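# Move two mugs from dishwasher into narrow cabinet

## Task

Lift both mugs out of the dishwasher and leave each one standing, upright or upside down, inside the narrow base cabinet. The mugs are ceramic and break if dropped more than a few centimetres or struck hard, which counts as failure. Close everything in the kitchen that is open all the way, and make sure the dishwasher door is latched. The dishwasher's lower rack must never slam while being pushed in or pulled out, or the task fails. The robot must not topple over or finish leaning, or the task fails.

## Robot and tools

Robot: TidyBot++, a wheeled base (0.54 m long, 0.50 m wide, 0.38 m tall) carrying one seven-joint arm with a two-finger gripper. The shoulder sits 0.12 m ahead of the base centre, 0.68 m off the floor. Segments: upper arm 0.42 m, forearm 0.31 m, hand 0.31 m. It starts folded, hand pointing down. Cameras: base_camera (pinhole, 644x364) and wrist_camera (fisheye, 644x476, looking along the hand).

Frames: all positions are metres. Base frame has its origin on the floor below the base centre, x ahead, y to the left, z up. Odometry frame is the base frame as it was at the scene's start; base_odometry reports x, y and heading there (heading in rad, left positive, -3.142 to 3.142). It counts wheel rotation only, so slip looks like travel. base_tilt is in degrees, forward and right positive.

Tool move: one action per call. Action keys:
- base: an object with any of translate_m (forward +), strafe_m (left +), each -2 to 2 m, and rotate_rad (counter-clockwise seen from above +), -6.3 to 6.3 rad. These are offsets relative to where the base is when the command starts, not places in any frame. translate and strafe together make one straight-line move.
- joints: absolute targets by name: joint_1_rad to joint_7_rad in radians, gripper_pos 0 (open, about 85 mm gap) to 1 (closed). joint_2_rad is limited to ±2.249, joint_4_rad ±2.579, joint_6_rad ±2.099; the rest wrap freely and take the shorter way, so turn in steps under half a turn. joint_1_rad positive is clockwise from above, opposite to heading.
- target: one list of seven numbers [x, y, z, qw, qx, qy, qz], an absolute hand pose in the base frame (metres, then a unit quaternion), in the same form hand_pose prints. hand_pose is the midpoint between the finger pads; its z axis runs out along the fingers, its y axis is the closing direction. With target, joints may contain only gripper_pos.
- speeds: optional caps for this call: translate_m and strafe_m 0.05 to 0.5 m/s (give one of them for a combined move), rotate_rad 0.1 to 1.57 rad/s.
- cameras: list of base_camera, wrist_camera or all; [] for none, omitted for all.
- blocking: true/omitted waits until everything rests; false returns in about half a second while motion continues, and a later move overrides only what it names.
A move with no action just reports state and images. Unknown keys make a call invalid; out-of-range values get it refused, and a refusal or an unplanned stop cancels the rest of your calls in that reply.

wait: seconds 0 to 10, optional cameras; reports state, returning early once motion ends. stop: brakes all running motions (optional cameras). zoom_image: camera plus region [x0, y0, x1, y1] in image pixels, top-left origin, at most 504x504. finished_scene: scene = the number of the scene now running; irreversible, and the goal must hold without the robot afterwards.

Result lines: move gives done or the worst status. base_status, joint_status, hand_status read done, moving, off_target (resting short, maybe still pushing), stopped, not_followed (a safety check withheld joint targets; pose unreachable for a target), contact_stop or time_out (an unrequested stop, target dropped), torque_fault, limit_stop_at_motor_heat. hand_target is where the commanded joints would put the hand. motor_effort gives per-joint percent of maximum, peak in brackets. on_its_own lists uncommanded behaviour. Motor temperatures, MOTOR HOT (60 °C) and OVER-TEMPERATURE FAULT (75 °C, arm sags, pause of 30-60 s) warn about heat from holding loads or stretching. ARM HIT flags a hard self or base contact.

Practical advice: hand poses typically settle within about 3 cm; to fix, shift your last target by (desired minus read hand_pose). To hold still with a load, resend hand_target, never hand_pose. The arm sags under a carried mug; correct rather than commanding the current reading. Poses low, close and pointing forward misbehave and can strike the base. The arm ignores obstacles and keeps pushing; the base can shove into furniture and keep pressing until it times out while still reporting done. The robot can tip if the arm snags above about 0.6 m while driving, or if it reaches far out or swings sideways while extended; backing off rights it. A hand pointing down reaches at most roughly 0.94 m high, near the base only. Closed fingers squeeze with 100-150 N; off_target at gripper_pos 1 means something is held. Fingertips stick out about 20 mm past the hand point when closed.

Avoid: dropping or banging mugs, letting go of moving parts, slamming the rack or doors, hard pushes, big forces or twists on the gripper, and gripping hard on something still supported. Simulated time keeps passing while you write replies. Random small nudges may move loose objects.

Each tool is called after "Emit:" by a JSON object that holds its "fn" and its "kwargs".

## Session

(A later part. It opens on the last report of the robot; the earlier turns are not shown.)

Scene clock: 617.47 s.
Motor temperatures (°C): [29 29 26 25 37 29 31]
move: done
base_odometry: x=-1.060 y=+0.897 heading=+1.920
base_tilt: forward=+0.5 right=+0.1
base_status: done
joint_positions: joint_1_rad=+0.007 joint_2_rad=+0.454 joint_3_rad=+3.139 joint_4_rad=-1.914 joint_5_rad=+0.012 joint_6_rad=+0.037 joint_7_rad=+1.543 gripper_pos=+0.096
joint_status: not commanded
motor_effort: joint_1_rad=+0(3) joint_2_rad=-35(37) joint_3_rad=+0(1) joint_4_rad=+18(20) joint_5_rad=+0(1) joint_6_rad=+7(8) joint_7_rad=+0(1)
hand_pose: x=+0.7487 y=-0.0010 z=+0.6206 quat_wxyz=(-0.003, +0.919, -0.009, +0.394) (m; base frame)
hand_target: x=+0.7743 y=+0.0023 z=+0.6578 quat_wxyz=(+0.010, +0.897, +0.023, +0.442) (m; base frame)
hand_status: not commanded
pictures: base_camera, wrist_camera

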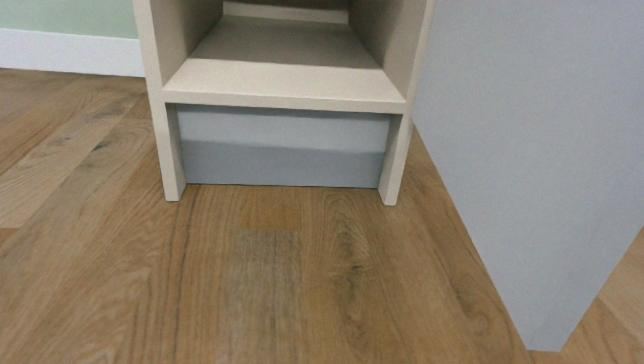

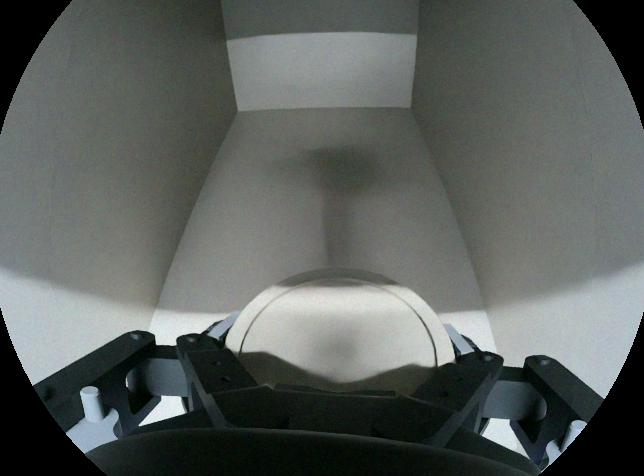

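Emit:
{"fn": "move", "kwargs": {"joints": {"joint_1_rad": 0.0, "joint_2_rad": 0.467, "joint_3_rad": 3.14, "joint_4_rad": -1.904, "joint_5_rad": 0.0, "joint_6_rad": 0.146, "joint_7_rad": 1.62}}}

Scene clock: 621.10 s.
Motor temperatures (°C): [29 29 26 25 37 29 31]
move: done
base_odometry: x=-1.060 y=+0.897 heading=+1.920
base_tilt: forward=+0.5 right=+0.2
base_status: not commanded
joint_positions: joint_1_rad=+0.007 joint_2_rad=+0.473 joint_3_rad=+3.139 joint_4_rad=-1.916 joint_5_rad=+0.012 joint_6_rad=+0.084 joint_7_rad=+1.543 gripper_pos=+0.096
joint_status: all done
motor_effort: joint_1_rad=+0(2) joint_2_rad=-36(36) joint_3_rad=+0(0) joint_4_rad=+18(19) joint_5_rad=-1(2) joint_6_rad=+8(8) joint_7_rad=+0(1)
hand_pose: x=+0.7566 y=-0.0008 z=+0.6183 quat_wxyz=(-0.003, +0.914, -0.009, +0.406) (m; base frame)
hand_target: x=+0.7744 y=+0.0023 z=+0.6426 quat_wxyz=(+0.010, +0.897, +0.023, +0.442) (m; base frame)
hand_status: not commanded
pictures: base_camera, wrist_camera

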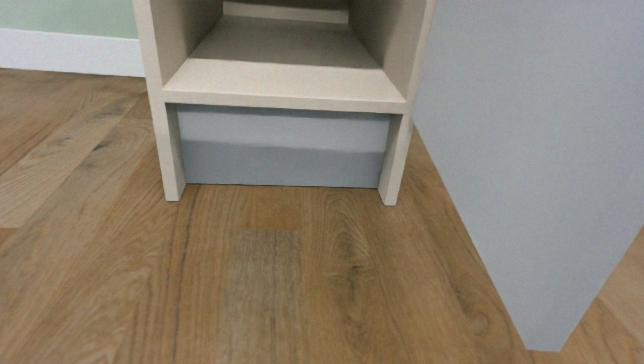

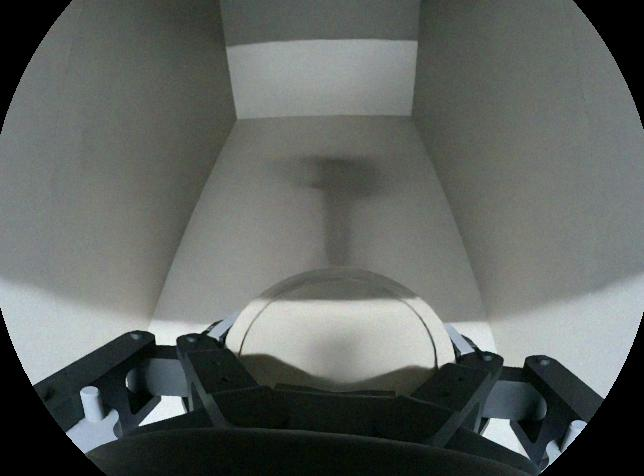

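Emit:
{"fn": "move", "kwargs": {"joints": {"joint_1_rad": 0.0, "joint_2_rad": 0.485, "joint_3_rad": 3.14, "joint_4_rad": -1.933, "joint_5_rad": 0.0, "joint_6_rad": 0.160, "joint_7_rad": 1.62}}}

Scene clock: 623.80 s.
Motor temperatures (°C): [29 29 26 25 37 29 31]
move: done
base_odometry: x=-1.060 y=+0.897 heading=+1.920
base_tilt: forward=+0.4 right=+0.1
base_status: not commanded
joint_positions: joint_1_rad=+0.007 joint_2_rad=+0.491 joint_3_rad=+3.139 joint_4_rad=-1.938 joint_5_rad=+0.012 joint_6_rad=+0.098 joint_7_rad=+1.543 gripper_pos=+0.096
joint_status: all done
motor_effort: joint_1_rad=-1(2) joint_2_rad=-35(37) joint_3_rad=+0(1) joint_4_rad=+18(19) joint_5_rad=-1(2) joint_6_rad=+8(8) joint_7_rad=-1(1)
hand_pose: x=+0.7484 y=-0.0007 z=+0.6004 quat_wxyz=(-0.003, +0.919, -0.009, +0.394) (m; base frame)
hand_target: x=+0.7639 y=+0.0023 z=+0.6210 quat_wxyz=(+0.010, +0.904, +0.023, +0.427) (m; base frame)
hand_status: not commanded
pictures: base_camera, wrist_camera

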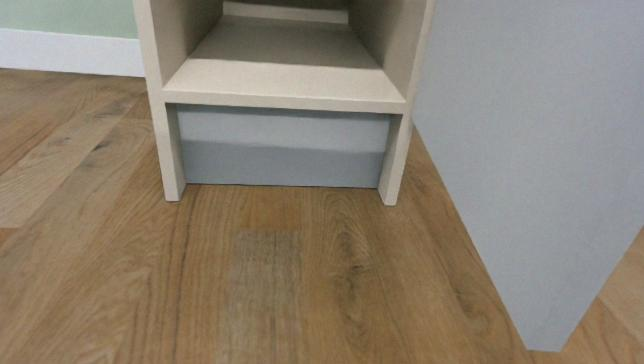

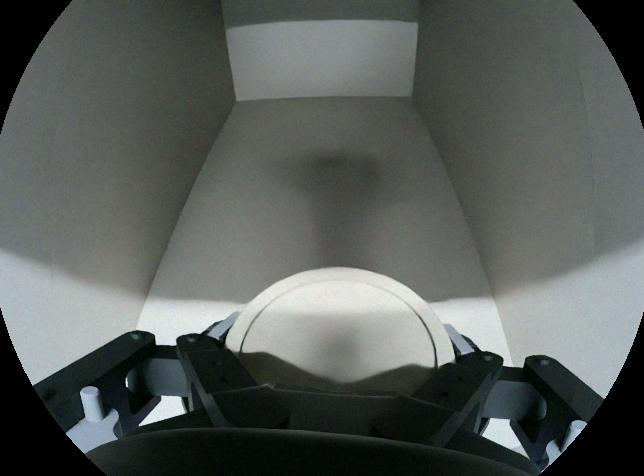

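Emit:
{"fn": "move", "kwargs": {"joints": {"joint_1_rad": 0.0, "joint_2_rad": 0.496, "joint_3_rad": 3.14, "joint_4_rad": -1.9406, "joint_5_rad": 0.0, "joint_6_rad": 0.1785, "joint_7_rad": 1.62}, "cameras": ["wrist_camera"]}}

Emit:
{"fn": "move", "kwargs": {"joints": {"joint_1_rad": 0.0, "joint_2_rad": 0.507, "joint_3_rad": 3.14, "joint_4_rad": -1.948, "joint_5_rad": 0.0, "joint_6_rad": 0.197, "joint_7_rad": 1.62}, "cameras": ["wrist_camera"]}}

Scene clock: 626.27 s.
Motor temperatures (°C): [29 29 26 25 37 29 31]
move: done
base_odometry: x=-1.060 y=+0.897 heading=+1.920
base_tilt: forward=+0.5 right=+0.2
base_status: not commanded
joint_positions: joint_1_rad=+0.007 joint_2_rad=+0.500 joint_3_rad=+3.139 joint_4_rad=-1.942 joint_5_rad=+0.012 joint_6_rad=+0.116 joint_7_rad=+1.543 gripper_pos=+0.096
joint_status: all done
motor_effort: joint_1_rad=+0(2) joint_2_rad=-36(36) joint_3_rad=+0(1) joint_4_rad=+18(19) joint_5_rad=-1(1) joint_6_rad=+7(8) joint_7_rad=+0(1)
hand_pose: x=+0.7497 y=-0.0007 z=+0.5974 quat_wxyz=(-0.004, +0.918, -0.009, +0.397) (m; base frame)
hand_target: x=+0.7636 y=+0.0023 z=+0.6150 quat_wxyz=(+0.010, +0.904, +0.023, +0.427) (m; base frame)
hand_status: not commanded
pictures: wrist_camera

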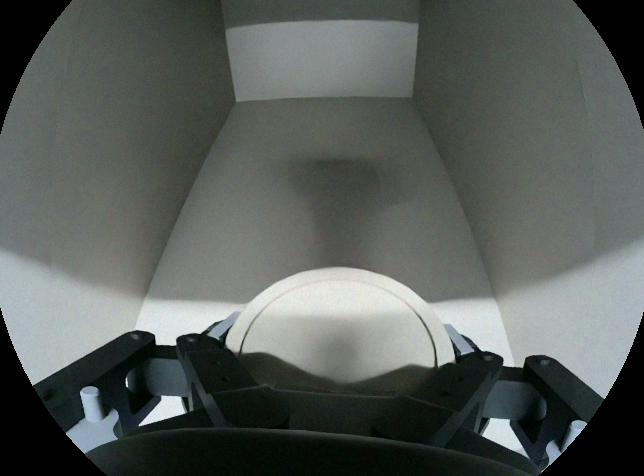

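Scene clock: 626.87 s.
Motor temperatures (°C): [29 29 26 25 37 29 31]
move: done
base_odometry: x=-1.060 y=+0.897 heading=+1.920
base_tilt: forward=+0.5 right=+0.1
base_status: not commanded
joint_positions: joint_1_rad=+0.007 joint_2_rad=+0.510 joint_3_rad=+3.139 joint_4_rad=-1.948 joint_5_rad=+0.012 joint_6_rad=+0.134 joint_7_rad=+1.543 gripper_pos=+0.096
joint_status: all done
motor_effort: joint_1_rad=+0(2) joint_2_rad=-36(36) joint_3_rad=+0(1) joint_4_rad=+16(18) joint_5_rad=-1(1) joint_6_rad=+7(8) joint_7_rad=+0(2)
hand_pose: x=+0.7502 y=-0.0006 z=+0.5924 quat_wxyz=(-0.004, +0.917, -0.009, +0.398) (m; base frame)
hand_target: x=+0.7632 y=+0.0023 z=+0.6090 quat_wxyz=(+0.010, +0.904, +0.023, +0.427) (m; base frame)
hand_status: not commanded
pictures: wrist_camera

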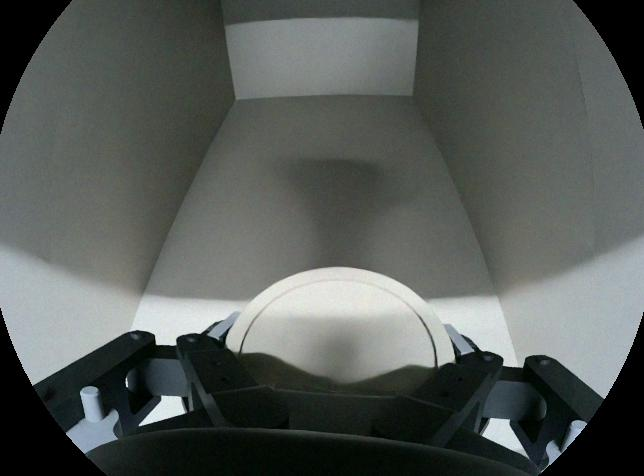

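Emit:
{"fn": "move", "kwargs": {"joints": {"joint_1_rad": 0.0, "joint_2_rad": 0.516, "joint_3_rad": 3.14, "joint_4_rad": -1.9545, "joint_5_rad": 0.0, "joint_6_rad": 0.210, "joint_7_rad": 1.62}, "cameras": ["wrist_camera"]}}

Emit:
{"fn": "move", "kwargs": {"joints": {"joint_1_rad": 0.0, "joint_2_rad": 0.525, "joint_3_rad": 3.14, "joint_4_rad": -1.961, "joint_5_rad": 0.0, "joint_6_rad": 0.225, "joint_7_rad": 1.62}, "cameras": ["wrist_camera"]}}

Scene clock: 629.07 s.
Motor temperatures (°C): [29 29 26 25 37 29 31]
move: done
base_odometry: x=-1.060 y=+0.897 heading=+1.920
base_tilt: forward=+0.4 right=+0.2
base_status: not commanded
joint_positions: joint_1_rad=+0.007 joint_2_rad=+0.519 joint_3_rad=+3.139 joint_4_rad=-1.954 joint_5_rad=+0.012 joint_6_rad=+0.147 joint_7_rad=+1.543 gripper_pos=+0.096
joint_status: all done
motor_effort: joint_1_rad=-1(1) joint_2_rad=-36(37) joint_3_rad=+0(2) joint_4_rad=+17(18) joint_5_rad=-1(1) joint_6_rad=+8(8) joint_7_rad=+0(0)
hand_pose: x=+0.7494 y=-0.0006 z=+0.5873 quat_wxyz=(-0.004, +0.918, -0.009, +0.397) (m; base frame)
hand_target: x=+0.7622 y=+0.0023 z=+0.6035 quat_wxyz=(+0.010, +0.904, +0.023, +0.426) (m; base frame)
hand_status: not commanded
pictures: wrist_camera

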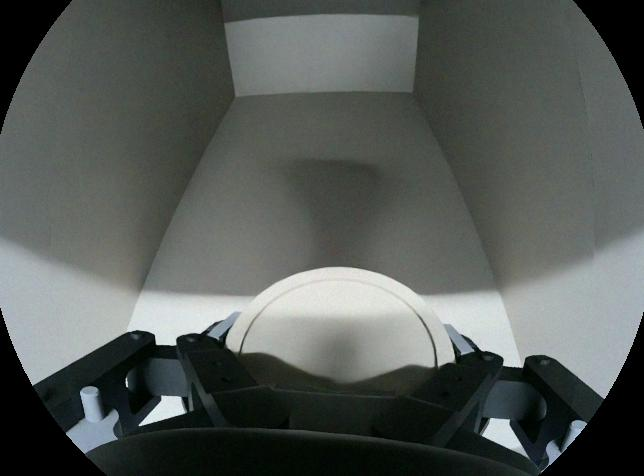

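Scene clock: 629.67 s.
Motor temperatures (°C): [29 29 26 25 37 29 31]
move: done
base_odometry: x=-1.060 y=+0.897 heading=+1.920
base_tilt: forward=+0.5 right=+0.2
base_status: not commanded
joint_positions: joint_1_rad=+0.007 joint_2_rad=+0.528 joint_3_rad=+3.139 joint_4_rad=-1.960 joint_5_rad=+0.012 joint_6_rad=+0.162 joint_7_rad=+1.543 gripper_pos=+0.096
joint_status: all done
motor_effort: joint_1_rad=-1(1) joint_2_rad=-36(37) joint_3_rad=+0(1) joint_4_rad=+17(18) joint_5_rad=-1(1) joint_6_rad=+8(8) joint_7_rad=+0(1)
hand_pose: x=+0.7489 y=-0.0005 z=+0.5825 quat_wxyz=(-0.004, +0.918, -0.009, +0.397) (m; base frame)
hand_target: x=+0.7616 y=+0.0023 z=+0.5985 quat_wxyz=(+0.010, +0.904, +0.023, +0.426) (m; base frame)
hand_status: not commanded
pictures: wrist_camera

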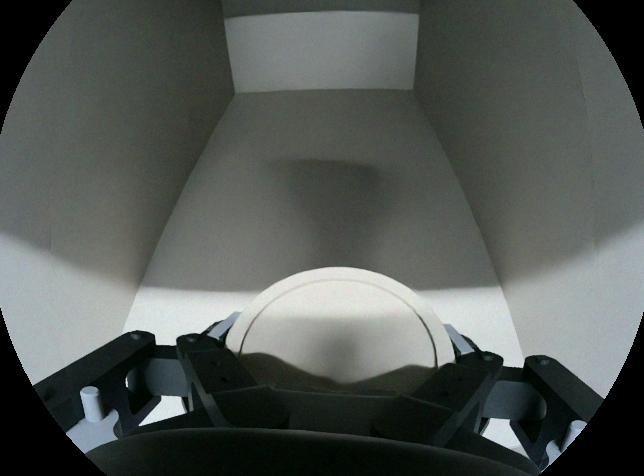

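Emit:
{"fn": "move", "kwargs": {"joints": {"joint_1_rad": 0.0, "joint_2_rad": 0.534, "joint_3_rad": 3.14, "joint_4_rad": -1.9675, "joint_5_rad": 0.0, "joint_6_rad": 0.240, "joint_7_rad": 1.62}, "cameras": ["wrist_camera"]}}

Emit:
{"fn": "move", "kwargs": {"joints": {"joint_1_rad": 0.0, "joint_2_rad": 0.543, "joint_3_rad": 3.14, "joint_4_rad": -1.974, "joint_5_rad": 0.0, "joint_6_rad": 0.255, "joint_7_rad": 1.62}, "cameras": ["wrist_camera"]}}

Scene clock: 631.80 s.
Motor temperatures (°C): [29 29 26 25 37 29 31]
move: done
base_odometry: x=-1.060 y=+0.897 heading=+1.920
base_tilt: forward=+0.5 right=+0.1
base_status: not commanded
joint_positions: joint_1_rad=+0.007 joint_2_rad=+0.537 joint_3_rad=+3.139 joint_4_rad=-1.966 joint_5_rad=+0.012 joint_6_rad=+0.177 joint_7_rad=+1.543 gripper_pos=+0.096
joint_status: all done
motor_effort: joint_1_rad=-1(1) joint_2_rad=-36(37) joint_3_rad=+0(1) joint_4_rad=+16(18) joint_5_rad=-1(1) joint_6_rad=+7(8) joint_7_rad=+0(1)
hand_pose: x=+0.7483 y=-0.0005 z=+0.5777 quat_wxyz=(-0.004, +0.918, -0.009, +0.397) (m; base frame)
hand_target: x=+0.7609 y=+0.0023 z=+0.5936 quat_wxyz=(+0.010, +0.904, +0.023, +0.426) (m; base frame)
hand_status: not commanded
pictures: wrist_camera

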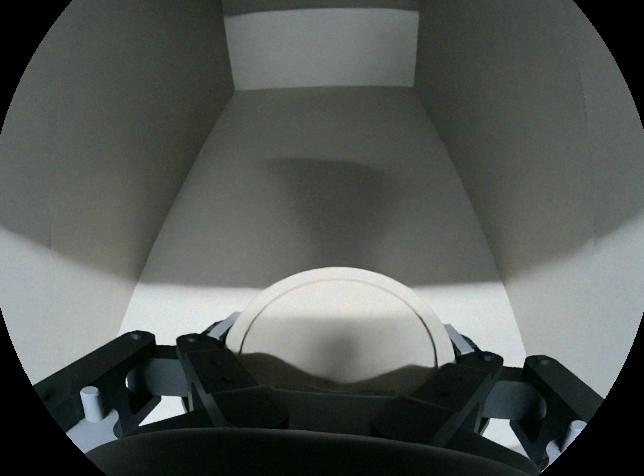

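Scene clock: 632.40 s.
Motor temperatures (°C): [29 29 26 25 37 29 31]
move: done
base_odometry: x=-1.060 y=+0.897 heading=+1.920
base_tilt: forward=+0.5 right=+0.2
base_status: not commanded
joint_positions: joint_1_rad=+0.007 joint_2_rad=+0.546 joint_3_rad=+3.139 joint_4_rad=-1.972 joint_5_rad=+0.012 joint_6_rad=+0.192 joint_7_rad=+1.543 gripper_pos=+0.096
joint_status: all done
motor_effort: joint_1_rad=+0(2) joint_2_rad=-36(37) joint_3_rad=+0(1) joint_4_rad=+16(17) joint_5_rad=-1(1) joint_6_rad=+7(8) joint_7_rad=+0(1)
hand_pose: x=+0.7475 y=-0.0004 z=+0.5727 quat_wxyz=(-0.004, +0.918, -0.009, +0.396) (m; base frame)
hand_target: x=+0.7601 y=+0.0023 z=+0.5886 quat_wxyz=(+0.010, +0.905, +0.023, +0.426) (m; base frame)
hand_status: not commanded
pictures: wrist_camera

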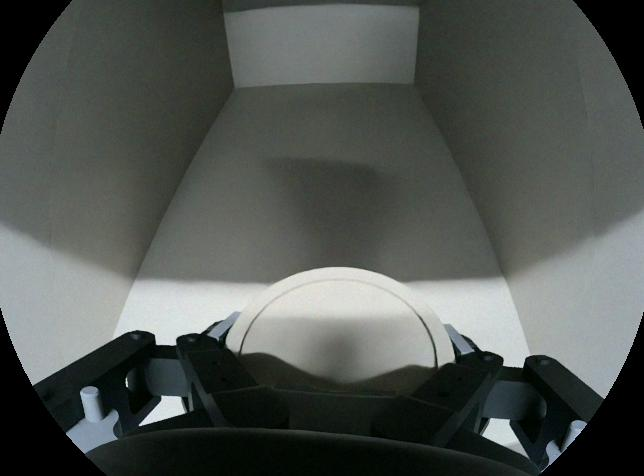

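Emit:
{"fn": "move", "kwargs": {"joints": {"joint_1_rad": 0.0, "joint_2_rad": 0.551, "joint_3_rad": 3.14, "joint_4_rad": -1.980, "joint_5_rad": 0.0, "joint_6_rad": 0.268, "joint_7_rad": 1.62}, "cameras": ["wrist_camera"]}}

Emit:
{"fn": "move", "kwargs": {"joints": {"joint_1_rad": 0.0, "joint_2_rad": 0.559, "joint_3_rad": 3.14, "joint_4_rad": -1.9857, "joint_5_rad": 0.0, "joint_6_rad": 0.281, "joint_7_rad": 1.62}, "cameras": ["wrist_camera"]}}

Scene clock: 634.63 s.
Motor temperatures (°C): [29 29 26 25 37 29 31]
move: done
base_odometry: x=-1.060 y=+0.897 heading=+1.920
base_tilt: forward=+0.5 right=+0.2
base_status: not commanded
joint_positions: joint_1_rad=+0.007 joint_2_rad=+0.554 joint_3_rad=+3.139 joint_4_rad=-1.978 joint_5_rad=+0.012 joint_6_rad=+0.205 joint_7_rad=+1.543 gripper_pos=+0.096
joint_status: all done
motor_effort: joint_1_rad=+0(2) joint_2_rad=-36(37) joint_3_rad=+0(1) joint_4_rad=+16(16) joint_5_rad=+0(1) joint_6_rad=+8(8) joint_7_rad=+0(1)
hand_pose: x=+0.7467 y=-0.0003 z=+0.5684 quat_wxyz=(-0.004, +0.918, -0.009, +0.396) (m; base frame)
hand_target: x=+0.7592 y=+0.0023 z=+0.5841 quat_wxyz=(+0.010, +0.905, +0.023, +0.425) (m; base frame)
hand_status: not commanded
pictures: wrist_camera

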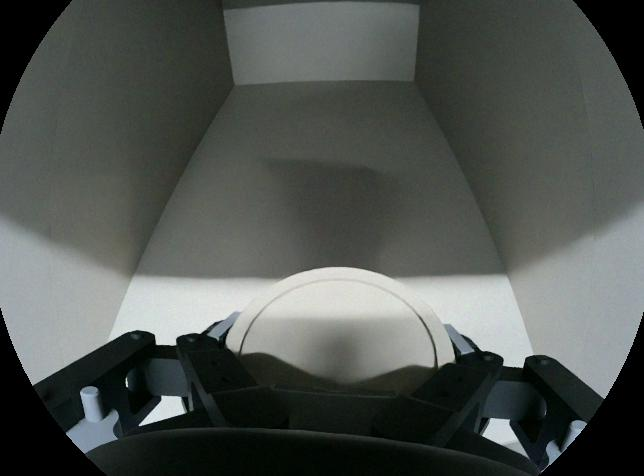

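Scene clock: 635.20 s.
Motor temperatures (°C): [29 29 26 25 37 29 31]
move: done
base_odometry: x=-1.060 y=+0.897 heading=+1.920
base_tilt: forward=+0.5 right=+0.2
base_status: not commanded
joint_positions: joint_1_rad=+0.007 joint_2_rad=+0.562 joint_3_rad=+3.139 joint_4_rad=-1.984 joint_5_rad=+0.012 joint_6_rad=+0.218 joint_7_rad=+1.543 gripper_pos=+0.096
joint_status: all done
motor_effort: joint_1_rad=-1(2) joint_2_rad=-36(37) joint_3_rad=+0(0) joint_4_rad=+16(17) joint_5_rad=-1(1) joint_6_rad=+8(8) joint_7_rad=+0(1)
hand_pose: x=+0.7459 y=-0.0003 z=+0.5641 quat_wxyz=(-0.004, +0.918, -0.009, +0.396) (m; base frame)
hand_target: x=+0.7583 y=+0.0023 z=+0.5797 quat_wxyz=(+0.010, +0.905, +0.023, +0.425) (m; base frame)
hand_status: not commanded
pictures: wrist_camera

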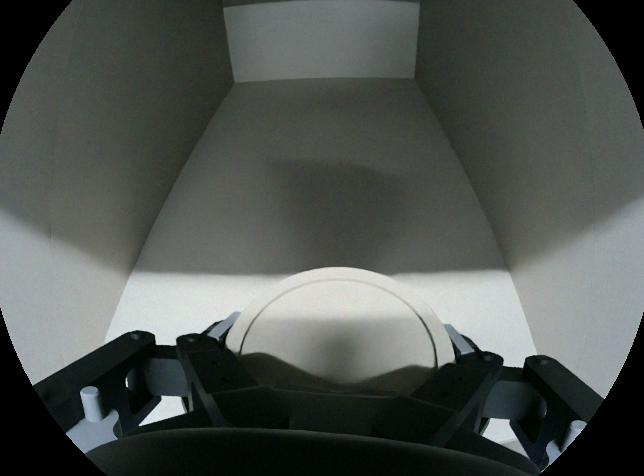

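Emit:
{"fn": "move", "kwargs": {"joints": {"joint_1_rad": 0.0, "joint_2_rad": 0.567, "joint_3_rad": 3.14, "joint_4_rad": -1.9914, "joint_5_rad": 0.0, "joint_6_rad": 0.2945, "joint_7_rad": 1.62}, "cameras": ["wrist_camera"]}}

Emit:
{"fn": "move", "kwargs": {"joints": {"joint_1_rad": 0.0, "joint_2_rad": 0.575, "joint_3_rad": 3.14, "joint_4_rad": -1.997, "joint_5_rad": 0.0, "joint_6_rad": 0.308, "joint_7_rad": 1.62}, "cameras": ["wrist_camera"]}}

Scene clock: 637.60 s.
Motor temperatures (°C): [29 29 26 25 37 29 31]
move: done
base_odometry: x=-1.060 y=+0.897 heading=+1.920
base_tilt: forward=+0.4 right=+0.1
base_status: not commanded
joint_positions: joint_1_rad=+0.007 joint_2_rad=+0.569 joint_3_rad=+3.139 joint_4_rad=-1.989 joint_5_rad=+0.012 joint_6_rad=+0.231 joint_7_rad=+1.543 gripper_pos=+0.096
joint_status: all done
motor_effort: joint_1_rad=+0(2) joint_2_rad=-36(37) joint_3_rad=+0(1) joint_4_rad=+15(17) joint_5_rad=-1(1) joint_6_rad=+7(8) joint_7_rad=+0(1)
hand_pose: x=+0.7453 y=-0.0002 z=+0.5601 quat_wxyz=(-0.004, +0.918, -0.009, +0.396) (m; base frame)
hand_target: x=+0.7576 y=+0.0023 z=+0.5755 quat_wxyz=(+0.010, +0.905, +0.023, +0.425) (m; base frame)
hand_status: not commanded
pictures: wrist_camera

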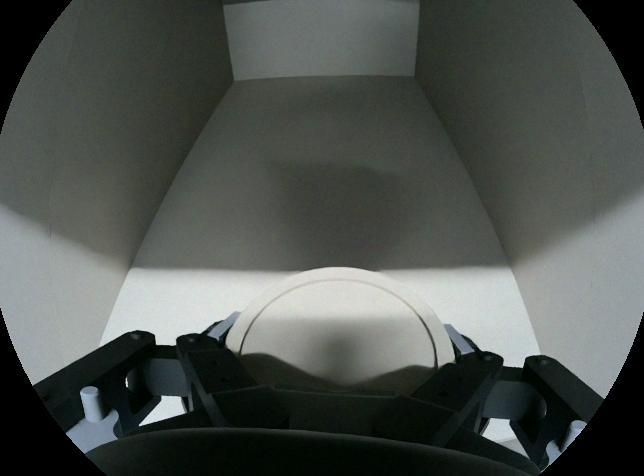

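Scene clock: 638.17 s.
Motor temperatures (°C): [29 29 26 25 37 29 31]
move: done
base_odometry: x=-1.060 y=+0.897 heading=+1.920
base_tilt: forward=+0.5 right=+0.1
base_status: not commanded
joint_positions: joint_1_rad=+0.007 joint_2_rad=+0.578 joint_3_rad=+3.139 joint_4_rad=-1.995 joint_5_rad=+0.012 joint_6_rad=+0.245 joint_7_rad=+1.543 gripper_pos=+0.096
joint_status: all done
motor_effort: joint_1_rad=+0(1) joint_2_rad=-36(37) joint_3_rad=+0(1) joint_4_rad=+15(17) joint_5_rad=-1(2) joint_6_rad=+7(8) joint_7_rad=+0(1)
hand_pose: x=+0.7445 y=-0.0002 z=+0.5559 quat_wxyz=(-0.004, +0.918, -0.009, +0.396) (m; base frame)
hand_target: x=+0.7568 y=+0.0023 z=+0.5713 quat_wxyz=(+0.010, +0.905, +0.023, +0.425) (m; base frame)
hand_status: not commanded
pictures: wrist_camera

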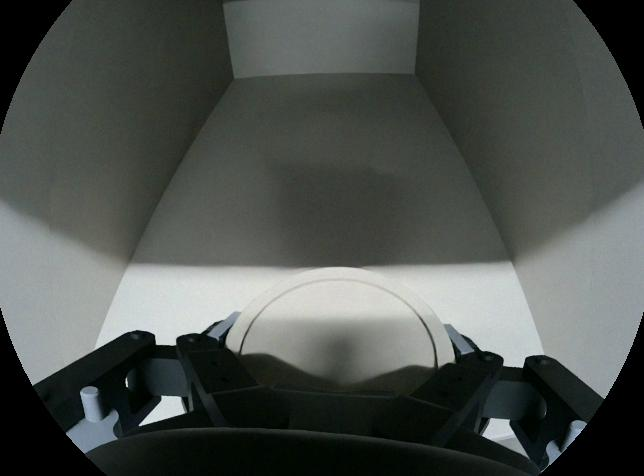

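Emit:
{"fn": "move", "kwargs": {"joints": {"joint_1_rad": 0.0, "joint_2_rad": 0.583, "joint_3_rad": 3.14, "joint_4_rad": -2.0025, "joint_5_rad": 0.0, "joint_6_rad": 0.3215, "joint_7_rad": 1.62}, "cameras": ["wrist_camera"]}}

Emit:
{"fn": "move", "kwargs": {"joints": {"joint_1_rad": 0.0, "joint_2_rad": 0.591, "joint_3_rad": 3.14, "joint_4_rad": -2.008, "joint_5_rad": 0.0, "joint_6_rad": 0.335, "joint_7_rad": 1.62}, "cameras": ["wrist_camera"]}}

Scene clock: 643.87 s.
Motor temperatures (°C): [29 29 26 25 37 29 31]
move: done
base_odometry: x=-1.060 y=+0.897 heading=+1.920
base_tilt: forward=+0.5 right=+0.2
base_status: not commanded
joint_positions: joint_1_rad=+0.007 joint_2_rad=+0.585 joint_3_rad=+3.139 joint_4_rad=-2.000 joint_5_rad=+0.012 joint_6_rad=+0.259 joint_7_rad=+1.543 gripper_pos=+0.096
joint_status: all done
motor_effort: joint_1_rad=-2(2) joint_2_rad=-36(37) joint_3_rad=+0(1) joint_4_rad=+15(16) joint_5_rad=-1(1) joint_6_rad=+8(8) joint_7_rad=+0(1)
hand_pose: x=+0.7440 y=-0.0001 z=+0.5522 quat_wxyz=(-0.005, +0.918, -0.009, +0.396) (m; base frame)
hand_target: x=+0.7560 y=+0.0023 z=+0.5672 quat_wxyz=(+0.010, +0.905, +0.023, +0.425) (m; base frame)
hand_status: not commanded
pictures: wrist_camera

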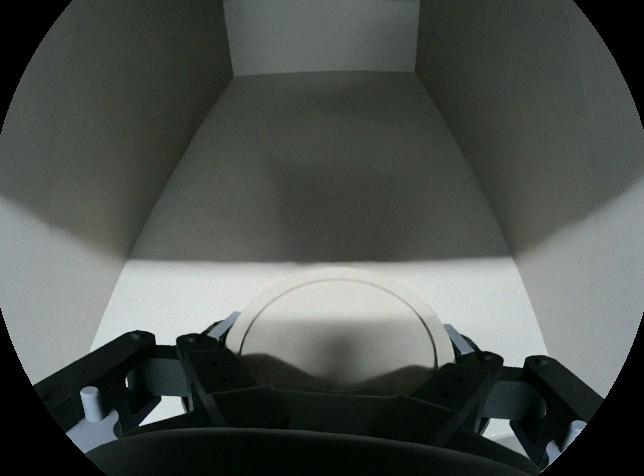

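Scene clock: 644.40 s.
Motor temperatures (°C): [29 29 26 25 37 29 31]
move: done
base_odometry: x=-1.060 y=+0.897 heading=+1.920
base_tilt: forward=+0.5 right=+0.1
base_status: not commanded
joint_positions: joint_1_rad=+0.007 joint_2_rad=+0.589 joint_3_rad=+3.139 joint_4_rad=-2.004 joint_5_rad=+0.012 joint_6_rad=+0.273 joint_7_rad=+1.543 gripper_pos=+0.096
joint_status: all done
motor_effort: joint_1_rad=-1(2) joint_2_rad=-35(36) joint_3_rad=+0(1) joint_4_rad=+15(16) joint_5_rad=-1(2) joint_6_rad=+7(8) joint_7_rad=+0(2)
hand_pose: x=+0.7448 y=-0.0001 z=+0.5519 quat_wxyz=(-0.005, +0.917, -0.009, +0.400) (m; base frame)
hand_target: x=+0.7552 y=+0.0023 z=+0.5631 quat_wxyz=(+0.010, +0.905, +0.023, +0.425) (m; base frame)
hand_status: not commanded
pictures: wrist_camera

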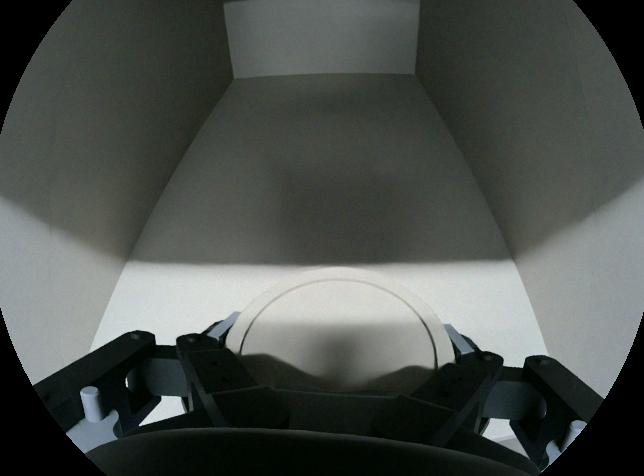

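Emit:
{"fn": "move", "kwargs": {"joints": {"joint_1_rad": 0.0, "joint_2_rad": 0.599, "joint_3_rad": 3.14, "joint_4_rad": -2.0135, "joint_5_rad": 0.0, "joint_6_rad": 0.335, "joint_7_rad": 1.62}, "cameras": ["wrist_camera"]}}

Scene clock: 646.50 s.
Motor temperatures (°C): [29 29 26 25 37 29 31]
move: done
base_odometry: x=-1.060 y=+0.897 heading=+1.920
base_tilt: forward=+0.4 right=+0.1
base_status: not commanded
joint_positions: joint_1_rad=+0.007 joint_2_rad=+0.589 joint_3_rad=+3.139 joint_4_rad=-2.005 joint_5_rad=+0.012 joint_6_rad=+0.276 joint_7_rad=+1.543 gripper_pos=+0.096
joint_status: all done
motor_effort: joint_1_rad=-1(2) joint_2_rad=-34(36) joint_3_rad=+0(1) joint_4_rad=+14(15) joint_5_rad=-1(2) joint_6_rad=+7(7) joint_7_rad=+0(1)
hand_pose: x=+0.7447 y=-0.0001 z=+0.5517 quat_wxyz=(-0.005, +0.916, -0.009, +0.400) (m; base frame)
hand_target: x=+0.7516 y=+0.0023 z=+0.5558 quat_wxyz=(+0.010, +0.908, +0.023, +0.419) (m; base frame)
hand_status: not commanded
pictures: wrist_camera

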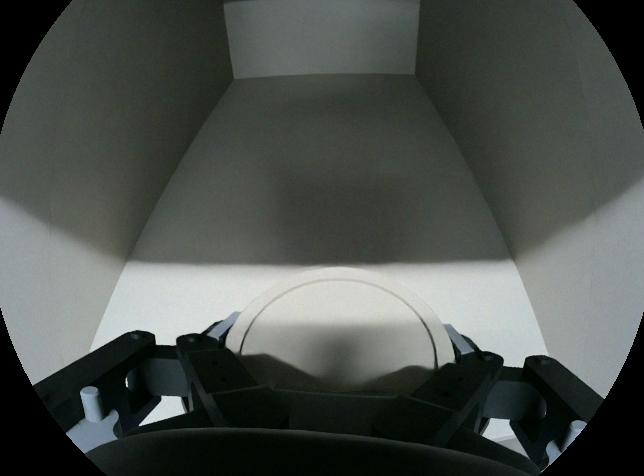

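Emit:
{"fn": "move", "kwargs": {"joints": {"joint_1_rad": 0.0, "joint_2_rad": 0.588, "joint_3_rad": 3.14, "joint_4_rad": -2.006, "joint_5_rad": 0.0, "joint_6_rad": 0.335, "joint_7_rad": 1.62}, "cameras": []}}

Emit:
{"fn": "move", "kwargs": {"joints": {"gripper_pos": 0.0}, "cameras": ["wrist_camera"]}}

Scene clock: 649.30 s.
Motor temperatures (°C): [29 29 26 25 37 29 31]
move: done
base_odometry: x=-1.060 y=+0.897 heading=+1.920
base_tilt: forward=+0.5 right=+0.1
base_status: not commanded
joint_positions: joint_1_rad=+0.007 joint_2_rad=+0.589 joint_3_rad=+3.139 joint_4_rad=-2.005 joint_5_rad=+0.012 joint_6_rad=+0.276 joint_7_rad=+1.543 gripper_pos=+0.096
joint_status: all done
motor_effort: joint_1_rad=-1(1) joint_2_rad=-34(34) joint_3_rad=+0(1) joint_4_rad=+14(15) joint_5_rad=-1(2) joint_6_rad=+7(7) joint_7_rad=+0(2)
hand_pose: x=+0.7447 y=-0.0001 z=+0.5517 quat_wxyz=(-0.005, +0.916, -0.009, +0.400) (m; base frame)
hand_target: x=+0.7565 y=+0.0023 z=+0.5658 quat_wxyz=(+0.010, +0.904, +0.023, +0.427) (m; base frame)
hand_status: not commanded
pictures: none
No camera images: "cameras" was empty.

Scene clock: 650.17 s.
Motor temperatures (°C): [29 29 26 25 37 29 31]
move: done
base_odometry: x=-1.060 y=+0.897 heading=+1.920
base_tilt: forward=+0.5 right=+0.2
base_status: not commanded
joint_positions: joint_1_rad=+0.007 joint_2_rad=+0.589 joint_3_rad=+3.139 joint_4_rad=-2.005 joint_5_rad=+0.012 joint_6_rad=+0.281 joint_7_rad=+1.543 gripper_pos=+0.000
joint_status: all done
motor_effort: joint_1_rad=+0(2) joint_2_rad=-33(36) joint_3_rad=+0(0) joint_4_rad=+14(15) joint_5_rad=-1(1) joint_6_rad=+6(7) joint_7_rad=+0(0)
hand_pose: x=+0.7456 y=-0.0001 z=+0.5526 quat_wxyz=(-0.005, +0.915, -0.009, +0.402) (m; base frame)
hand_target: x=+0.7565 y=+0.0023 z=+0.5658 quat_wxyz=(+0.010, +0.904, +0.023, +0.427) (m; base frame)
hand_status: not commanded
pictures: wrist_camera

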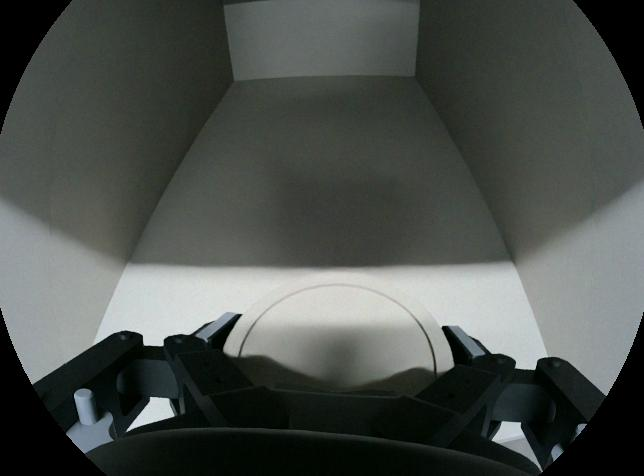

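Emit:
{"fn": "move", "kwargs": {"joints": {"joint_1_rad": 0.0, "joint_2_rad": 0.612, "joint_3_rad": 3.14, "joint_4_rad": -1.92, "joint_5_rad": 0.0, "joint_6_rad": 0.19, "joint_7_rad": 1.62}, "cameras": ["wrist_camera"]}}

Scene clock: 670.20 s.
Motor temperatures (°C): [29 29 26 24 37 29 31]
move: done
base_odometry: x=-1.060 y=+0.897 heading=+1.920
base_tilt: forward=+0.5 right=+0.1
base_status: not commanded
joint_positions: joint_1_rad=+0.007 joint_2_rad=+0.596 joint_3_rad=+3.139 joint_4_rad=-1.936 joint_5_rad=+0.012 joint_6_rad=+0.235 joint_7_rad=+1.543 gripper_pos=+0.000
joint_status: all done
motor_effort: joint_1_rad=-1(2) joint_2_rad=-34(34) joint_3_rad=+0(1) joint_4_rad=+14(16) joint_5_rad=-1(1) joint_6_rad=+6(7) joint_7_rad=+0(1)
hand_pose: x=+0.7677 y=-0.0004 z=+0.5656 quat_wxyz=(-0.004, +0.912, -0.009, +0.410) (m; base frame)
hand_target: x=+0.7639 y=+0.0023 z=+0.5515 quat_wxyz=(+0.009, +0.921, +0.023, +0.389) (m; base frame)
hand_status: not commanded
pictures: wrist_camera

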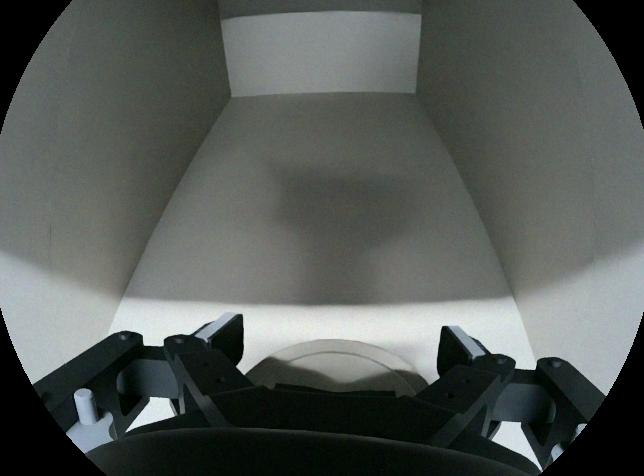

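Emit:
{"fn": "move", "kwargs": {"joints": {"joint_1_rad": 0.0, "joint_2_rad": 0.662, "joint_3_rad": 3.14, "joint_4_rad": -1.82, "joint_5_rad": 0.0, "joint_6_rad": 0.115, "joint_7_rad": 1.62}, "cameras": ["wrist_camera"]}}

Scene clock: 674.47 s.
Motor temperatures (°C): [29 29 26 24 37 29 31]
move: done
base_odometry: x=-1.060 y=+0.897 heading=+1.920
base_tilt: forward=+0.5 right=+0.1
base_status: not commanded
joint_positions: joint_1_rad=+0.007 joint_2_rad=+0.647 joint_3_rad=+3.139 joint_4_rad=-1.839 joint_5_rad=+0.012 joint_6_rad=+0.182 joint_7_rad=+1.543 gripper_pos=+0.000
joint_status: all done
motor_effort: joint_1_rad=-1(2) joint_2_rad=-36(37) joint_3_rad=+0(1) joint_4_rad=+15(16) joint_5_rad=+0(1) joint_6_rad=+6(7) joint_7_rad=+0(1)
hand_pose: x=+0.7955 y=-0.0007 z=+0.5601 quat_wxyz=(-0.004, +0.914, -0.009, +0.407) (m; base frame)
hand_target: x=+0.7880 y=+0.0023 z=+0.5428 quat_wxyz=(+0.009, +0.926, +0.023, +0.378) (m; base frame)
hand_status: not commanded
pictures: wrist_camera

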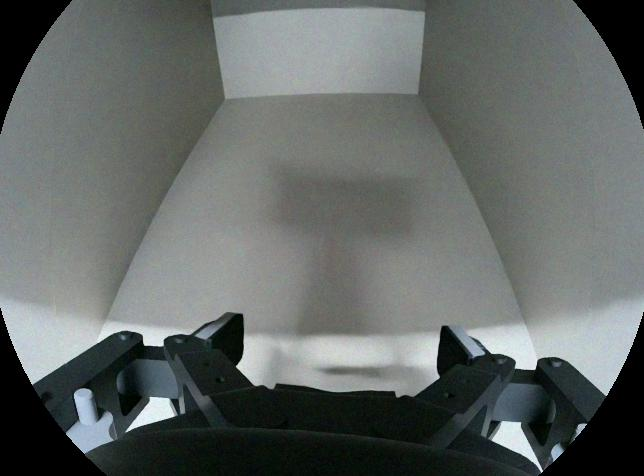

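Emit:
{"fn": "zoom_image", "kwargs": {"camera": "wrist_camera", "region": [180, 280, 500, 476]}}

Emit:
{"fn": "zoom_image", "kwargs": {"camera": "base_camera", "region": [100, 0, 644, 364]}}

Scaled by 1.575.

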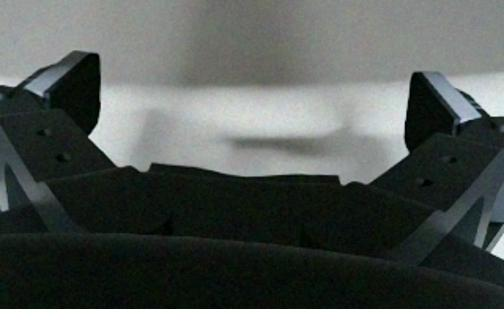

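This scene's latest camera images include none from base_camera. They are from: wrist_camera. base_camera's image comes with the result of a call that names it in "cameras".

Emit:
{"fn": "move", "kwargs": {"cameras": ["base_camera", "wrist_camera"]}}

Emit:
{"fn": "zoom_image", "kwargs": {"camera": "wrist_camera", "region": [230, 300, 450, 420]}}

Scene clock: 684.10 s.
Motor temperatures (°C): [29 28 26 24 37 29 31]
base_odometry: x=-1.060 y=+0.897 heading=+1.920
base_tilt: forward=+0.5 right=+0.1
base_status: not commanded
joint_positions: joint_1_rad=+0.007 joint_2_rad=+0.647 joint_3_rad=+3.139 joint_4_rad=-1.839 joint_5_rad=+0.012 joint_6_rad=+0.182 joint_7_rad=+1.543 gripper_pos=+0.000
joint_status: all done
motor_effort: joint_1_rad=+0(2) joint_2_rad=-36(37) joint_3_rad=+0(1) joint_4_rad=+14(16) joint_5_rad=-1(1) joint_6_rad=+6(7) joint_7_rad=+0(1)
hand_pose: x=+0.7954 y=-0.0007 z=+0.5600 quat_wxyz=(-0.004, +0.914, -0.009, +0.406) (m; base frame)
hand_target: x=+0.7880 y=+0.0023 z=+0.5428 quat_wxyz=(+0.009, +0.926, +0.023, +0.378) (m; base frame)
hand_status: not commanded
pictures: base_camera, wrist_camera

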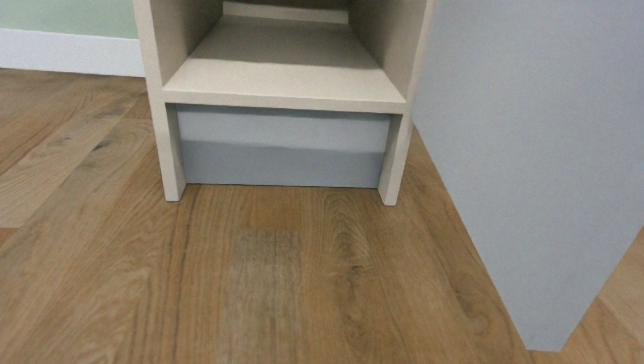

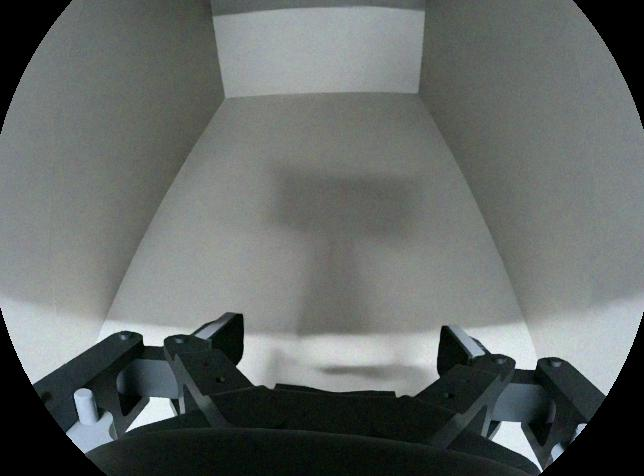

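Scaled by 2.291.

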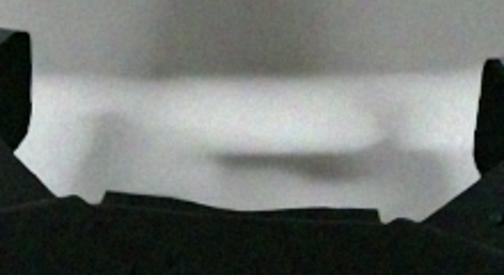

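Emit:
{"fn": "move", "kwargs": {"joints": {"joint_1_rad": 0.0, "joint_2_rad": 0.565, "joint_3_rad": 3.14, "joint_4_rad": -1.895, "joint_5_rad": 0.0, "joint_6_rad": 0.10, "joint_7_rad": 1.62}, "cameras": ["wrist_camera"]}}

Scene clock: 693.87 s.
Motor temperatures (°C): [29 28 26 24 37 29 31]
move: done
base_odometry: x=-1.060 y=+0.897 heading=+1.920
base_tilt: forward=+0.4 right=+0.2
base_status: not commanded
joint_positions: joint_1_rad=+0.007 joint_2_rad=+0.586 joint_3_rad=+3.139 joint_4_rad=-1.886 joint_5_rad=+0.012 joint_6_rad=+0.165 joint_7_rad=+1.543 gripper_pos=+0.000
joint_status: all done
motor_effort: joint_1_rad=+0(2) joint_2_rad=-34(38) joint_3_rad=+0(2) joint_4_rad=+15(16) joint_5_rad=-1(3) joint_6_rad=+6(7) joint_7_rad=+0(1)
hand_pose: x=+0.7775 y=-0.0007 z=+0.5770 quat_wxyz=(-0.004, +0.914, -0.009, +0.405) (m; base frame)
hand_target: x=+0.7616 y=+0.0023 z=+0.5721 quat_wxyz=(+0.009, +0.924, +0.023, +0.381) (m; base frame)
hand_status: not commanded
pictures: wrist_camera

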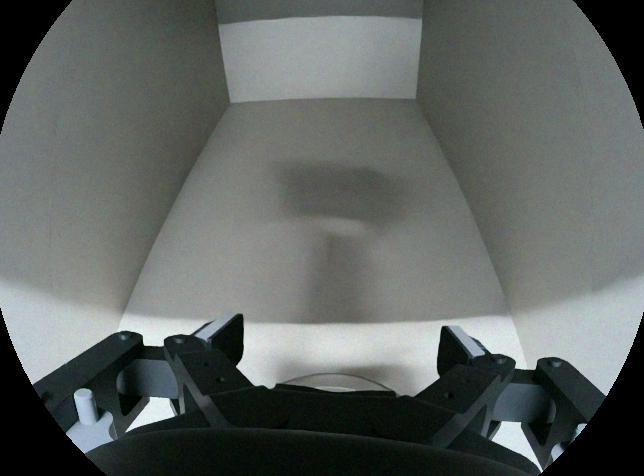

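Emit:
{"fn": "move", "kwargs": {"joints": {"joint_1_rad": 0.0, "joint_2_rad": 0.468, "joint_3_rad": 3.14, "joint_4_rad": -1.970, "joint_5_rad": 0.0, "joint_6_rad": 0.08, "joint_7_rad": 1.62}, "cameras": ["wrist_camera"]}}

Scene clock: 695.83 s.
Motor temperatures (°C): [29 29 26 24 37 29 31]
move: done
base_odometry: x=-1.060 y=+0.897 heading=+1.920
base_tilt: forward=+0.5 right=+0.1
base_status: not commanded
joint_positions: joint_1_rad=+0.007 joint_2_rad=+0.488 joint_3_rad=+3.139 joint_4_rad=-1.959 joint_5_rad=+0.012 joint_6_rad=+0.145 joint_7_rad=+1.543 gripper_pos=+0.000
joint_status: all done
motor_effort: joint_1_rad=+0(2) joint_2_rad=-32(36) joint_3_rad=+0(1) joint_4_rad=+15(17) joint_5_rad=-1(2) joint_6_rad=+6(6) joint_7_rad=+0(2)
hand_pose: x=+0.7493 y=-0.0006 z=+0.6041 quat_wxyz=(-0.004, +0.913, -0.009, +0.408) (m; base frame)
hand_target: x=+0.7319 y=+0.0023 z=+0.5971 quat_wxyz=(+0.009, +0.924, +0.023, +0.382) (m; base frame)
hand_status: not commanded
pictures: wrist_camera

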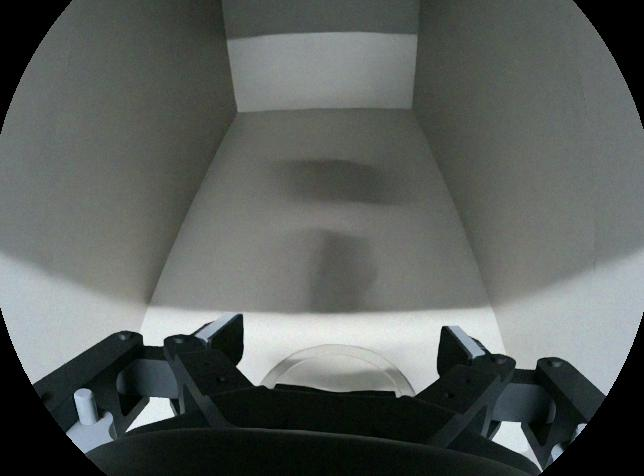

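Emit:
{"fn": "move", "kwargs": {"base": {"translate_m": -0.15}, "speeds": {"translate_m": 0.15}}}

Scene clock: 699.93 s.
Motor temperatures (°C): [29 29 26 24 37 29 31]
move: done
base_odometry: x=-1.009 y=+0.756 heading=+1.920
base_tilt: forward=+0.4 right=+0.2
base_status: done
joint_positions: joint_1_rad=+0.007 joint_2_rad=+0.487 joint_3_rad=+3.139 joint_4_rad=-1.963 joint_5_rad=+0.012 joint_6_rad=+0.143 joint_7_rad=+1.543 gripper_pos=+0.000
joint_status: not commanded
motor_effort: joint_1_rad=+0(2) joint_2_rad=-32(34) joint_3_rad=+0(1) joint_4_rad=+14(16) joint_5_rad=-1(1) joint_6_rad=+6(7) joint_7_rad=+0(1)
hand_pose: x=+0.7470 y=-0.0005 z=+0.6027 quat_wxyz=(-0.004, +0.914, -0.009, +0.405) (m; base frame)
hand_target: x=+0.7319 y=+0.0023 z=+0.5971 quat_wxyz=(+0.009, +0.924, +0.023, +0.382) (m; base frame)
hand_status: not commanded
pictures: base_camera, wrist_camera

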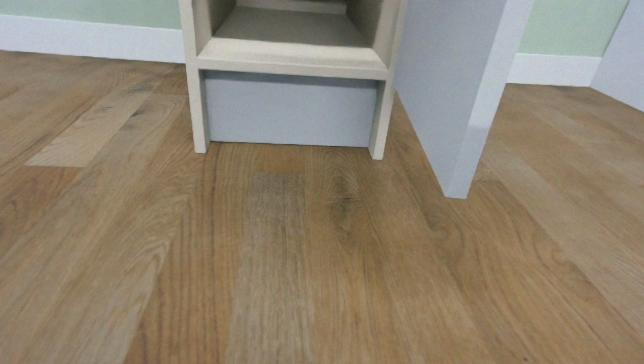

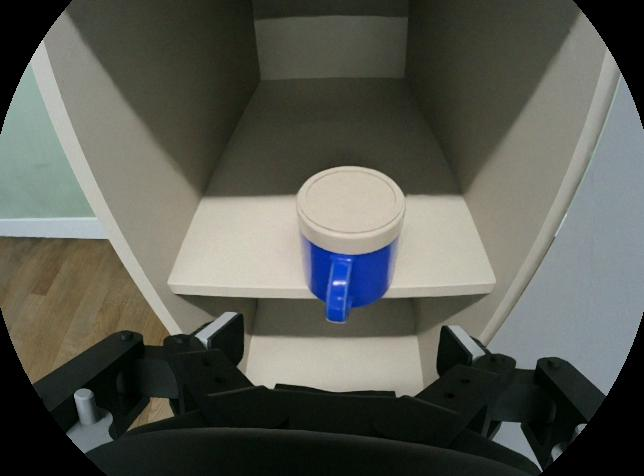

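Emit:
{"fn": "move", "kwargs": {"base": {"translate_m": -0.1}, "speeds": {"translate_m": 0.2}, "cameras": []}}

Emit:
{"fn": "move", "kwargs": {"joints": {"joint_1_rad": 0.0, "joint_2_rad": 0.975, "joint_3_rad": 3.14, "joint_4_rad": -2.055, "joint_5_rad": 0.0, "joint_6_rad": 1.25, "joint_7_rad": 1.62, "gripper_pos": 0.41}}}

Scene clock: 715.33 s.
Motor temperatures (°C): [29 29 26 24 37 29 31]
move: done
base_odometry: x=-0.974 y=+0.662 heading=+1.920
base_tilt: forward=+0.4 right=+0.2
base_status: done
joint_positions: joint_1_rad=+0.007 joint_2_rad=+0.486 joint_3_rad=+3.139 joint_4_rad=-1.965 joint_5_rad=+0.012 joint_6_rad=+0.142 joint_7_rad=+1.543 gripper_pos=+0.000
joint_status: not commanded
motor_effort: joint_1_rad=-1(2) joint_2_rad=-32(33) joint_3_rad=+0(0) joint_4_rad=+15(16) joint_5_rad=-1(1) joint_6_rad=+6(6) joint_7_rad=+0(1)
hand_pose: x=+0.7460 y=-0.0005 z=+0.6023 quat_wxyz=(-0.004, +0.914, -0.009, +0.404) (m; base frame)
hand_target: x=+0.7319 y=+0.0023 z=+0.5971 quat_wxyz=(+0.009, +0.924, +0.023, +0.382) (m; base frame)
hand_status: not commanded
pictures: none
No camera images: "cameras" was empty.

Scene clock: 717.53 s.
Motor temperatures (°C): [29 29 26 24 37 29 31]
move: done
base_odometry: x=-0.974 y=+0.662 heading=+1.920
base_tilt: forward=+0.4 right=+0.1
base_status: not commanded
joint_positions: joint_1_rad=+0.007 joint_2_rad=+0.965 joint_3_rad=+3.139 joint_4_rad=-2.039 joint_5_rad=+0.012 joint_6_rad=+1.191 joint_7_rad=+1.543 gripper_pos=+0.410
joint_status: all done
motor_effort: joint_1_rad=-1(2) joint_2_rad=-38(40) joint_3_rad=-1(1) joint_4_rad=+9(16) joint_5_rad=-1(2) joint_6_rad=+8(9) joint_7_rad=+0(1)
hand_pose: x=+0.8103 y=+0.0017 z=+0.5354 quat_wxyz=(-0.011, +0.787, -0.008, +0.617) (m; base frame)
hand_target: x=+0.8068 y=+0.0022 z=+0.5409 quat_wxyz=(+0.015, +0.777, +0.019, +0.629) (m; base frame)
hand_status: not commanded
pictures: base_camera, wrist_camera

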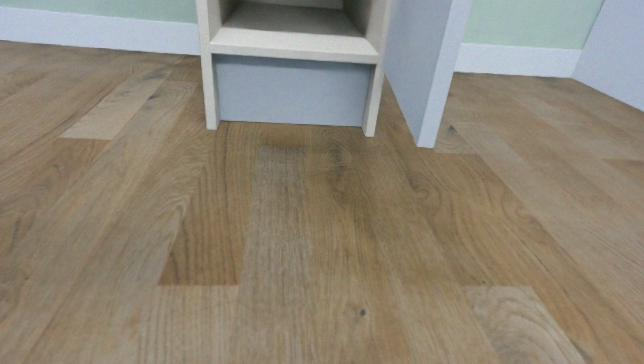

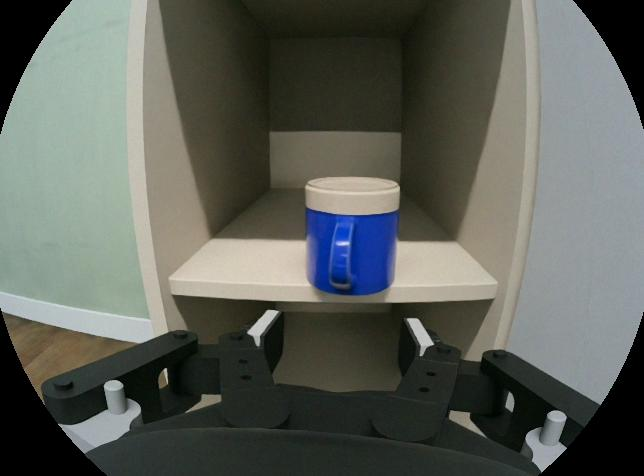

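Emit:
{"fn": "move", "kwargs": {"base": {"translate_m": 0.115}, "speeds": {"translate_m": 0.1}, "cameras": ["wrist_camera"]}}

Scene clock: 725.70 s.
Motor temperatures (°C): [29 29 26 24 37 29 31]
move: done
base_odometry: x=-1.013 y=+0.770 heading=+1.919
base_tilt: forward=+0.4 right=+0.2
base_status: done
joint_positions: joint_1_rad=+0.007 joint_2_rad=+0.966 joint_3_rad=+3.139 joint_4_rad=-2.045 joint_5_rad=+0.012 joint_6_rad=+1.196 joint_7_rad=+1.543 gripper_pos=+0.410
joint_status: not commanded
motor_effort: joint_1_rad=+0(2) joint_2_rad=-37(38) joint_3_rad=+0(1) joint_4_rad=+7(10) joint_5_rad=-1(1) joint_6_rad=+8(8) joint_7_rad=+0(1)
hand_pose: x=+0.8083 y=+0.0017 z=+0.5344 quat_wxyz=(-0.011, +0.788, -0.008, +0.616) (m; base frame)
hand_target: x=+0.8068 y=+0.0022 z=+0.5409 quat_wxyz=(+0.015, +0.777, +0.019, +0.629) (m; base frame)
hand_status: not commanded
pictures: wrist_camera

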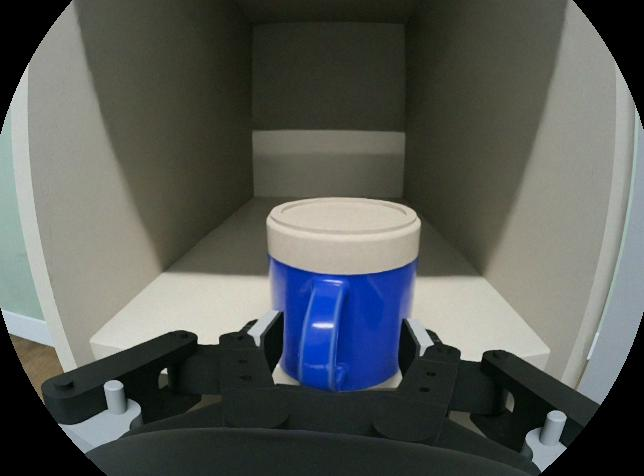

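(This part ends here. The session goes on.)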